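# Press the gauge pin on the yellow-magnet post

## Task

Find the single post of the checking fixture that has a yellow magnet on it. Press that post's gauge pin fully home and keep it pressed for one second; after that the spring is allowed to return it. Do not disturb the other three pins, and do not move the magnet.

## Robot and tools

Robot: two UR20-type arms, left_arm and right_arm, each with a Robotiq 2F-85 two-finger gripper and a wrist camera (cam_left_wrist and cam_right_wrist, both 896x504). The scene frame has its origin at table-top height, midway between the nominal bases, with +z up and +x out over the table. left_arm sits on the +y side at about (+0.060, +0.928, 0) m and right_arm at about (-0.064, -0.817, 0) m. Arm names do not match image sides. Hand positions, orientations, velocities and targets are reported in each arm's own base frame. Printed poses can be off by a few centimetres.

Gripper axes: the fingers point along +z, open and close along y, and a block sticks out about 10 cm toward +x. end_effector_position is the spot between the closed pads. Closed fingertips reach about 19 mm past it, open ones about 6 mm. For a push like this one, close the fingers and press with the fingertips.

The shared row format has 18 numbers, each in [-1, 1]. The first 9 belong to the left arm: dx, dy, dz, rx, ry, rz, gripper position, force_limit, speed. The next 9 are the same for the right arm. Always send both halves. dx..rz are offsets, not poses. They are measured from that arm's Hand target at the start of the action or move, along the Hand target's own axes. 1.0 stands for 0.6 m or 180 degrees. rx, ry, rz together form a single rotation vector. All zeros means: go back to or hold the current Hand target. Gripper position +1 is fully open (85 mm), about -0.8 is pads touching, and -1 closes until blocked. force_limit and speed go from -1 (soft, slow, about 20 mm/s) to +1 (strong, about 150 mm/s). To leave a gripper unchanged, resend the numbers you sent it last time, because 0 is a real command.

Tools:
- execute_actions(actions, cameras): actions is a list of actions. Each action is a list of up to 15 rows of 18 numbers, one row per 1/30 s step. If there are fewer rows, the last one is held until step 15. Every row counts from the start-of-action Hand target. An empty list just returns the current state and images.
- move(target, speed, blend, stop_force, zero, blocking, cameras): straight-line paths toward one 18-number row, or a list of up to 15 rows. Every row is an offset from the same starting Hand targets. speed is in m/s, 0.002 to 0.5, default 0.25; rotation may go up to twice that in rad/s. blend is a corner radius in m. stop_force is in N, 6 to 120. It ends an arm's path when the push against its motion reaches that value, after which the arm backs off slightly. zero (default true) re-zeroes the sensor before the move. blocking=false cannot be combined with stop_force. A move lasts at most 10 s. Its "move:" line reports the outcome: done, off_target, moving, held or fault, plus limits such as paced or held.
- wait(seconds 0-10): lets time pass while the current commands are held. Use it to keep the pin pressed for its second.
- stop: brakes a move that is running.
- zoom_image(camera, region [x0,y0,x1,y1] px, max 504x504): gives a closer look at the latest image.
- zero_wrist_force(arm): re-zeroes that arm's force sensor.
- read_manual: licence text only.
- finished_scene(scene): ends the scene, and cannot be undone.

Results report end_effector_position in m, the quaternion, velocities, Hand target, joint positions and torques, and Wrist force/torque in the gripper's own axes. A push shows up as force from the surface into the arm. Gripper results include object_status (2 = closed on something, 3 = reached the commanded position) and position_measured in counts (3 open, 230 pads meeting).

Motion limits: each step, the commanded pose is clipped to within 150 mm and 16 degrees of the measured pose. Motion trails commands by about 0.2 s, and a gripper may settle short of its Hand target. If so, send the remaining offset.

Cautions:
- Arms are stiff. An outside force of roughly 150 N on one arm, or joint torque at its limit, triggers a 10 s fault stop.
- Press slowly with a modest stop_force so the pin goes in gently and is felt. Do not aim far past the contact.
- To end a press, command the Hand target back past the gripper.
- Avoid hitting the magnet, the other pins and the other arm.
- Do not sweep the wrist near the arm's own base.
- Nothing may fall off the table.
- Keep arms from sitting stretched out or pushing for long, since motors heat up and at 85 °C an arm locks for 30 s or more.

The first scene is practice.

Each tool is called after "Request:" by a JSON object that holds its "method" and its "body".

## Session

Request:
{"method": "execute_actions", "body": {"actions": []}}

Scene clock: 0.00 s.
left_arm: end_effector_position=(+0.3071, -0.4220, +0.1602) position_measured=3 object_status=3 end_effector_quat_wxyz=(+0.066, +0.956, -0.074, +0.275) | right_arm: end_effector_position=(+0.4900, -0.3027, +0.2369) position_measured=3 object_status=3 end_effector_quat_wxyz=(+0.548, -0.467, -0.511, -0.471)
Joint positions: left_arm=[-1.763 -1.739 2.857 -2.766 -1.003 1.555] | right_arm=[2.511 -2.074 -2.06 -2.212 2.389 -0.015]
Joint velocities: within noise
Joint torques (N m): no reading
Motor temperatures (°C): left_arm=[24 35 26 38 34 33] | right_arm=[28 35 35 36 33 38]
Wrist force (N): no reading
Wrist torque (N m): no reading
Wrist force, peak (N): no reading
Hand target: left_arm +0.3071, -0.4220, +0.1602; +0.066, +0.956, -0.074, +0.275 | right_arm +0.4900, -0.3027, +0.2369; +0.548, -0.467, -0.511, -0.471
Tool commands: left_gripper/position=+1.0 left_gripper/force_limit=+1.0 left_gripper/speed=+1.0 right_gripper/position=+1.0 right_gripper/force_limit=+1.0 right_gripper/speed=+1.0
camera_calibration:
cam_left_wrist: T_world_to_cam=[[-0.28582, -0.958098, 0.0188461, -0.302738], [-0.929608, 0.272438, -0.248207, 0.463446], [0.232673, -0.088462, -0.968524, 0.172418], [0, 0, 0, 1]] pos_world=[0.304177, -0.40106, 0.287727]
cam_right_wrist: T_world_to_cam=[[0.978975, 0.0561564, -0.196097, -0.399582], [-0.174547, -0.266833, -0.947805, 0.238781], [-0.10555, 0.962105, -0.251421, 0.530503], [0, 0, 0, 1]] pos_world=[0.488854, -0.424245, 0.281341]

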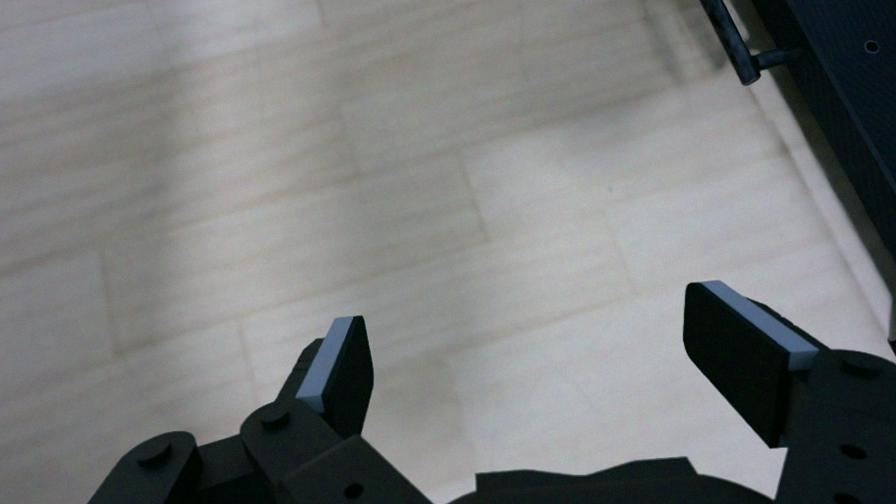

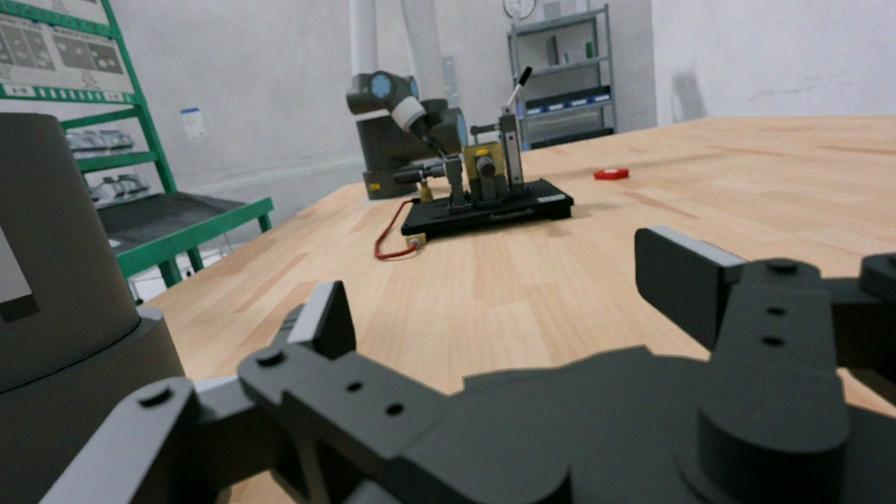

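Request:
{"method": "zoom_image", "body": {"camera": "cam_right_wrist", "region": [370, 50, 620, 270]}}

Request:
{"method": "move", "body": {"target": [0.333,0.383,-0.463,0,0,0,-1,1,1,0,0,0,0,0,0,1,1,1], "speed": 0.4, "cameras": ["cam_left_wrist"]}}

Scaled by 2.016 from the camera's 896x504 image, which has a finer 1280x720 frame.

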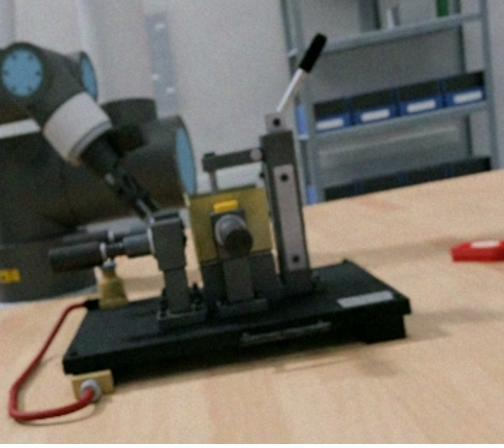

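Scene clock: 2.20 s.
left_arm: end_effector_position=(+0.2905, -0.6220, +0.5200) position_measured=235 object_status=3 end_effector_quat_wxyz=(+0.066, +0.956, -0.074, +0.275) | right_arm: end_effector_position=(+0.4900, -0.3027, +0.2369) position_measured=3 object_status=3 end_effector_quat_wxyz=(+0.548, -0.467, -0.511, -0.471)
Joint positions: left_arm=[-1.722 -1.924 2.286 -2.036 -1.006 1.603] | right_arm=[2.511 -2.074 -2.06 -2.212 2.389 -0.015]
Joint velocities: within noise
Joint torques (N m): left_arm=[19.37 8.6 -127.69 -5.27 -2.36 -4.75] | right_arm=[2.81 148.08 50.01 -3.21 0.15 -0.47]
Motor temperatures (°C): left_arm=[24 35 26 38 34 33] | right_arm=[28 35 35 36 33 38]
Wrist force (N): left_arm=[-0.2 0.3 0.5] | right_arm=[0.0 0.0 0.2]
Wrist torque (N m): left_arm=[0.02 -0.02 0.05] | right_arm=[-0.01 -0.01 0.00]
Wrist force, peak (N): left_arm=[-2.6 -2.2 3.3] | right_arm=[-0.7 0.1 0.1]
Hand target: left_arm +0.2905, -0.6221, +0.5202; +0.066, +0.956, -0.074, +0.275 | right_arm +0.4900, -0.3027, +0.2369; +0.548, -0.467, -0.511, -0.471
Off the commanded pose: left_arm 0.000 m, 0 deg | right_arm 0.000 m, 0 deg.
move: done
camera_calibration:
cam_left_wrist: T_world_to_cam=[[-0.285856, -0.958088, 0.0188213, -0.50584], [-0.929595, 0.27248, -0.248208, 0.591859], [0.232677, -0.0884481, -0.968524, 0.507098], [0, 0, 0, 1]] pos_world=[0.287602, -0.601057, 0.647561]
Images, in order (width x height): cam_left_wrist 896x504.

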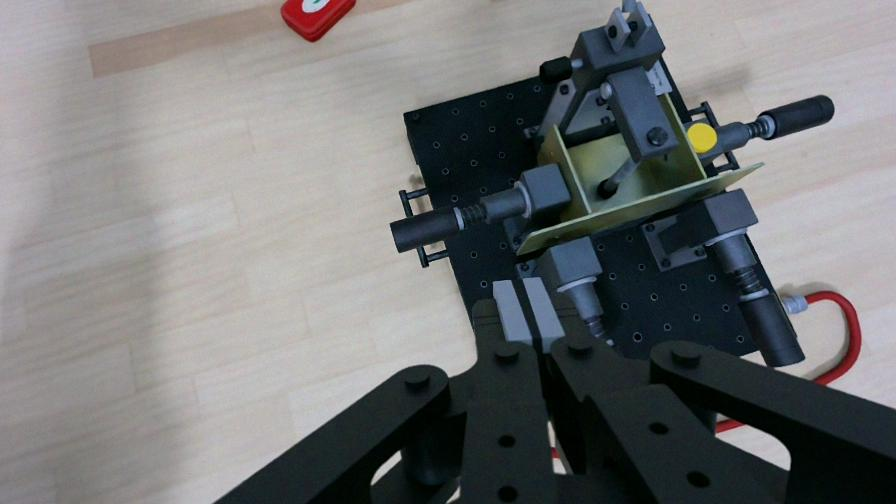

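Request:
{"method": "move", "body": {"target": [0,0,0,0,0,0,-1,1,1,0.118,0.258,0.645,0,0,0,-1,1,1], "speed": 0.4, "cameras": []}}

Request:
{"method": "move", "body": {"target": [0,0,0,0,0,0,-1,1,1,-0.148,-0.048,0.678,-0.428,-0.368,0.399,-1,1,1], "speed": 0.45, "cameras": ["cam_right_wrist"]}}

Scene clock: 7.03 s.
left_arm: end_effector_position=(+0.2905, -0.6221, +0.5202) position_measured=235 object_status=3 end_effector_quat_wxyz=(+0.066, +0.956, -0.074, +0.275) | right_arm: end_effector_position=(+0.5995, +0.0972, +0.3194) position_measured=234 object_status=3 end_effector_quat_wxyz=(+0.548, -0.467, -0.511, -0.471)
Joint positions: left_arm=[-1.722 -1.924 2.286 -2.036 -1.006 1.603] | right_arm=[3.086 -1.889 -2.209 -2.424 2.961 -0.204]
Joint velocities: within noise
Joint torques (N m): left_arm=[18.69 5.84 -100.94 -10.29 0.3 -4.48] | right_arm=[27.71 99.19 63.31 -7.71 3.16 -6.89]
Motor temperatures (°C): left_arm=[24 35 26 38 34 33] | right_arm=[28 35 35 36 33 38]
Wrist force (N): left_arm=[-0.2 0.4 0.7] | right_arm=[-1.5 -0.4 1.5]
Wrist torque (N m): left_arm=[0.04 -0.04 0.05] | right_arm=[0.17 0.27 -0.06]
Wrist force, peak (N): left_arm=[-0.5 0.4 1.1] | right_arm=[0.3 0.8 4.9]
Hand target: left_arm +0.2905, -0.6221, +0.5202; +0.066, +0.956, -0.074, +0.275 | right_arm +0.5995, +0.0972, +0.3194; +0.548, -0.467, -0.511, -0.471
Off the commanded pose: left_arm 0.000 m, 0 deg | right_arm 0.000 m, 0 deg.
move: done
No camera images: "cameras" was empty.

Scene clock: 10.17 s.
left_arm: end_effector_position=(+0.2905, -0.6221, +0.5202) position_measured=235 object_status=3 end_effector_quat_wxyz=(+0.066, +0.956, -0.074, +0.275) | right_arm: end_effector_position=(+0.5189, +0.5006, +0.2490) position_measured=234 object_status=3 end_effector_quat_wxyz=(+0.000, +1.000, +0.000, +0.000)
Joint positions: left_arm=[-1.722 -1.924 2.286 -2.036 -1.006 1.603] | right_arm=[4.192 -1.913 -1.917 -4.025 4.713 1.05]
Joint velocities: within noise
Joint torques (N m): left_arm=[18.36 6.56 -83.9 -10.85 0.81 -4.68] | right_arm=[21.21 96.55 78.8 -14.05 -3.63 5.17]
Motor temperatures (°C): left_arm=[24 35 26 38 34 33] | right_arm=[28 35 35 36 33 38]
Wrist force (N): left_arm=[-0.2 0.3 0.8] | right_arm=[-1.4 2.5 2.1]
Wrist torque (N m): left_arm=[0.03 -0.03 0.05] | right_arm=[1.39 0.22 -0.57]
Wrist force, peak (N): left_arm=[-0.4 0.2 1.2] | right_arm=[-2.1 2.9 2.5]
Hand target: left_arm +0.2905, -0.6221, +0.5202; +0.066, +0.956, -0.074, +0.275 | right_arm +0.5189, +0.5006, +0.2490; +0.001, +1.000, +0.000, +0.000
Off the commanded pose: left_arm 0.000 m, 0 deg | right_arm 0.000 m, 0 deg.
move: done
camera_calibration:
cam_right_wrist: T_world_to_cam=[[-0.163409, -0.98397, 0.0714233, 0.576189], [-0.942279, 0.177111, 0.28415, 0.339007], [-0.292245, -0.0208679, -0.956116, 0.52817], [0, 0, 0, 1]] pos_world=[0.567949, 0.517932, 0.36751]
Images, in order (width x height): cam_right_wrist 896x504.

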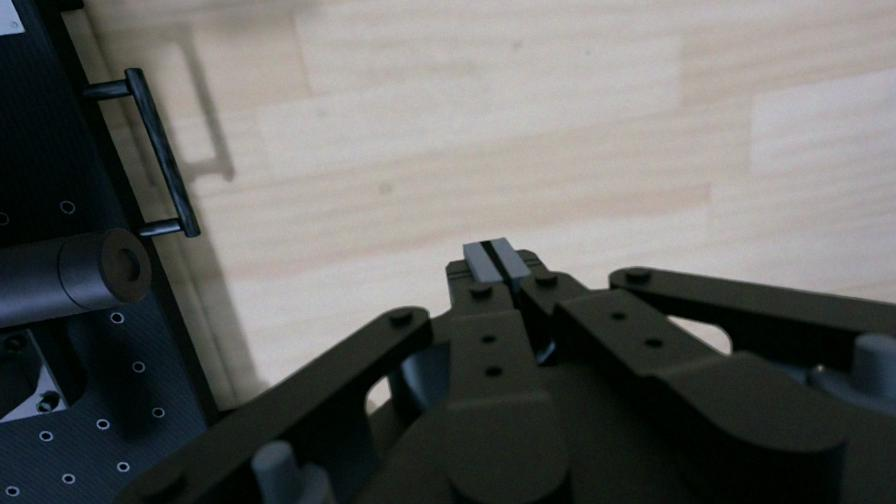

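Request:
{"method": "move", "body": {"target": [[0,0,0,0,0,0,-1,1,1,0,-0.08,0.148,0,0,0,-1,1,1],[0,0,0,0,0,0,-1,1,1,0,-0.212,0.148,0,0,0,-1,1,1]], "blend": 0.02, "speed": 0.17, "cameras": []}}

Request:
{"method": "move", "body": {"target": [0,0,0,0,0,0,-1,1,1,0,-0.12,0,0,0,0,-1,1,1], "speed": 0.011, "stop_force": 50, "cameras": ["cam_right_wrist"]}}

Request:
{"method": "move", "body": {"target": [0,0,0,0,0,0,-1,1,1,0,-0.012,0,0,0,0,-1,1,1], "speed": 0.004, "stop_force": 30, "cameras": []}}

Request:
{"method": "wait", "body": {"seconds": 0.7, "cameras": []}}

Scene clock: 12.70 s.
left_arm: end_effector_position=(+0.2905, -0.6221, +0.5202) position_measured=235 object_status=3 end_effector_quat_wxyz=(+0.066, +0.956, -0.074, +0.275) | right_arm: end_effector_position=(+0.5188, +0.6276, +0.1601) position_measured=234 object_status=3 end_effector_quat_wxyz=(+0.001, +1.000, +0.000, +0.000)
Joint positions: left_arm=[-1.722 -1.924 2.286 -2.036 -1.006 1.603] | right_arm=[4.271 -2.072 -1.817 -3.966 4.713 1.129]
Joint velocities: within noise
Joint torques (N m): left_arm=[10.48 7.37 -88.88 -12.12 1.96 -3.7] | right_arm=[19.55 135.35 73.38 -13.16 -0.34 5.08]
Motor temperatures (°C): left_arm=[24 35 26 38 34 33] | right_arm=[28 35 35 36 33 38]
Wrist force (N): left_arm=[-0.4 0.2 0.6] | right_arm=[-0.9 2.0 1.9]
Wrist torque (N m): left_arm=[0.00 0.00 0.04] | right_arm=[1.28 0.22 -0.56]
Wrist force, peak (N): left_arm=[-0.4 0.8 0.8] | right_arm=[-0.7 4.5 1.3]
Hand target: left_arm +0.2905, -0.6221, +0.5202; +0.066, +0.956, -0.074, +0.275 | right_arm +0.5188, +0.6277, +0.1601; +0.001, +1.000, +0.000, +0.000
Off the commanded pose: left_arm 0.000 m, 0 deg | right_arm 0.000 m, 0 deg.
move: done; blend cut to 0 m at target 1
No camera images: "cameras" was empty.

Scene clock: 16.40 s.
left_arm: end_effector_position=(+0.2905, -0.6221, +0.5202) position_measured=235 object_status=3 end_effector_quat_wxyz=(+0.066, +0.956, -0.074, +0.275) | right_arm: end_effector_position=(+0.5188, +0.6563, +0.1600) position_measured=234 object_status=3 end_effector_quat_wxyz=(+0.001, +1.000, +0.000, +0.000)
Joint positions: left_arm=[-1.722 -1.924 2.286 -2.036 -1.006 1.603] | right_arm=[4.286 -2.093 -1.781 -3.982 4.713 1.145]
Joint velocities: within noise
Joint torques (N m): left_arm=[7.04 2.09 -91.14 -12.27 3.14 -3.96] | right_arm=[7.3 179.39 82.4 8.69 -9.97 -7.42]
Motor temperatures (°C): left_arm=[24 35 26 38 34 33] | right_arm=[28 35 35 36 33 38]
Wrist force (N): left_arm=[-0.3 0.2 0.7] | right_arm=[0.3 48.0 -5.2]
Wrist torque (N m): left_arm=[-0.01 -0.01 0.04] | right_arm=[2.20 0.16 -0.78]
Wrist force, peak (N): left_arm=[-0.6 0.4 1.0] | right_arm=[-1.0 70.3 -4.9]
Hand target: left_arm +0.2905, -0.6221, +0.5202; +0.066, +0.956, -0.074, +0.275 | right_arm +0.5188, +0.6562, +0.1600; +0.001, +1.000, +0.000, +0.000 (not the last commanded pose)
Off the commanded pose: left_arm 0.000 m, 0 deg | right_arm 0.043 m, 0 deg.
move: contact (right_arm)
camera_calibration:
cam_right_wrist: T_world_to_cam=[[-0.163518, -0.983926, 0.071777, 0.735718], [-0.942202, 0.177322, 0.284277, 0.336462], [-0.292435, -0.0211441, -0.956052, 0.446565], [0, 0, 0, 1]] pos_world=[0.567909, 0.673672, 0.278483]
Images, in order (width x height): cam_right_wrist 896x504.

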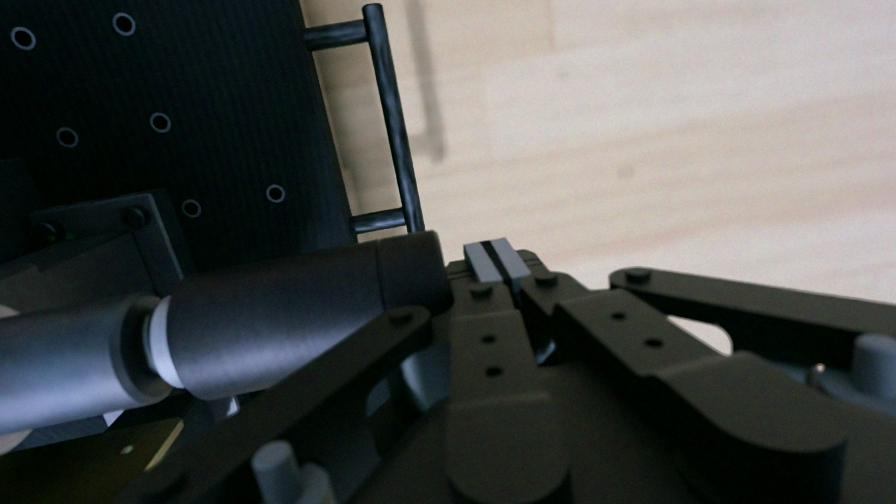

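Scene clock: 17.17 s.
left_arm: end_effector_position=(+0.2905, -0.6221, +0.5202) position_measured=235 object_status=3 end_effector_quat_wxyz=(+0.066, +0.956, -0.074, +0.275) | right_arm: end_effector_position=(+0.5188, +0.6566, +0.1600) position_measured=234 object_status=3 end_effector_quat_wxyz=(+0.001, +1.000, +0.000, +0.000)
Joint positions: left_arm=[-1.722 -1.924 2.286 -2.036 -1.006 1.603] | right_arm=[4.286 -2.093 -1.78 -3.982 4.713 1.145]
Joint velocities: within noise
Joint torques (N m): left_arm=[5.86 6.35 -93.19 -13.11 3.39 -4.27] | right_arm=[30.54 179.6 105.78 19.81 -9.44 -1.54]
Motor temperatures (°C): left_arm=[24 35 26 38 34 33] | right_arm=[28 35 35 36 33 38]
Wrist force (N): left_arm=[-0.4 0.2 0.8] | right_arm=[-0.5 80.7 -7.6]
Wrist torque (N m): left_arm=[0.00 0.02 0.05] | right_arm=[2.77 0.26 -0.89]
Wrist force, peak (N): left_arm=[-0.5 0.3 1.0] | right_arm=[-3.3 86.9 -2.6]
Hand target: left_arm +0.2905, -0.6221, +0.5202; +0.066, +0.956, -0.074, +0.275 | right_arm +0.5188, +0.6565, +0.1600; +0.001, +1.000, +0.000, +0.000 (not the last commanded pose)
Off the commanded pose: left_arm 0.000 m, 0 deg | right_arm 0.007 m, 0 deg.
move: contact (right_arm)
No camera images: "cameras" was empty.

Scene clock: 17.87 s.
left_arm: end_effector_position=(+0.2905, -0.6221, +0.5202) position_measured=235 object_status=3 end_effector_quat_wxyz=(+0.066, +0.956, -0.074, +0.275) | right_arm: end_effector_position=(+0.5188, +0.6565, +0.1600) position_measured=234 object_status=3 end_effector_quat_wxyz=(+0.001, +1.000, +0.000, +0.000)
Joint positions: left_arm=[-1.722 -1.924 2.286 -2.036 -1.006 1.603] | right_arm=[4.286 -2.093 -1.78 -3.982 4.713 1.145]
Joint velocities: within noise
Joint torques (N m): left_arm=[6.52 2.62 -92.61 -13.14 3.5 -4] | right_arm=[23.2 179.79 104.49 17.95 -9.42 -6.33]
Motor temperatures (°C): left_arm=[24 35 26 38 34 33] | right_arm=[28 35 35 36 33 38]
Wrist force (N): left_arm=[-0.3 0.1 0.7] | right_arm=[0.9 78.5 -6.2]
Wrist torque (N m): left_arm=[-0.02 0.00 0.04] | right_arm=[2.74 0.19 -0.87]
Wrist force, peak (N): left_arm=[-0.7 0.4 1.0] | right_arm=[-0.4 80.8 -7.3]
Hand target: left_arm +0.2905, -0.6221, +0.5202; +0.066, +0.956, -0.074, +0.275 | right_arm +0.5188, +0.6565, +0.1600; +0.001, +1.000, +0.000, +0.000 (not the last commanded pose)
Tool commands: left_gripper/position=-1.0 left_gripper/force_limit=+1.0 left_gripper/speed=+1.0 right_gripper/position=-1.0 right_gripper/force_limit=+1.0 right_gripper/speed=+1.0
Off the commanded pose: left_arm 0.000 m, 0 deg | right_arm 0.007 m, 0 deg.
wait: 0.70 s; at rest by 0.17 s
No camera images: "cameras" was empty.

Request:
{"method": "move", "body": {"target": [0,0,0,0,0,0,-1,1,1,0,0.1,0,0,0,0,-1,1,1], "speed": 0.05, "cameras": []}}

Request:
{"method": "finished_scene", "body": {"scene": 3}}

Scene clock: 19.57 s.
left_arm: end_effector_position=(+0.2905, -0.6221, +0.5202) position_measured=235 object_status=3 end_effector_quat_wxyz=(+0.066, +0.956, -0.074, +0.275) | right_arm: end_effector_position=(+0.5188, +0.5967, +0.1601) position_measured=234 object_status=3 end_effector_quat_wxyz=(+0.001, +1.000, +0.000, +0.000)
Joint positions: left_arm=[-1.722 -1.924 2.286 -2.036 -1.006 1.603] | right_arm=[4.254 -2.051 -1.854 -3.95 4.713 1.112]
Joint velocities: within noise
Joint torques (N m): left_arm=[2.47 5.37 -91.46 -13.21 4.3 -3.64] | right_arm=[-21.05 173.63 51.13 -5.1 4.97 -7.81]
Motor temperatures (°C): left_arm=[24 35 26 38 34 33] | right_arm=[28 35 35 36 33 38]
Wrist force (N): left_arm=[-0.4 0.5 0.6] | right_arm=[-1.5 1.3 1.6]
Wrist torque (N m): left_arm=[0.05 0.00 0.05] | right_arm=[1.12 0.35 -0.57]
Wrist force, peak (N): left_arm=[-0.8 0.3 1.1] | right_arm=[0.8 78.6 -6.1]
Hand target: left_arm +0.2905, -0.6221, +0.5202; +0.066, +0.956, -0.074, +0.275 | right_arm +0.5188, +0.5965, +0.1601; +0.001, +1.000, +0.000, +0.000
Off the commanded pose: left_arm 0.000 m, 0 deg | right_arm 0.000 m, 0 deg.
move: done
No camera images: "cameras" was empty.

The scene is finished: the task was done.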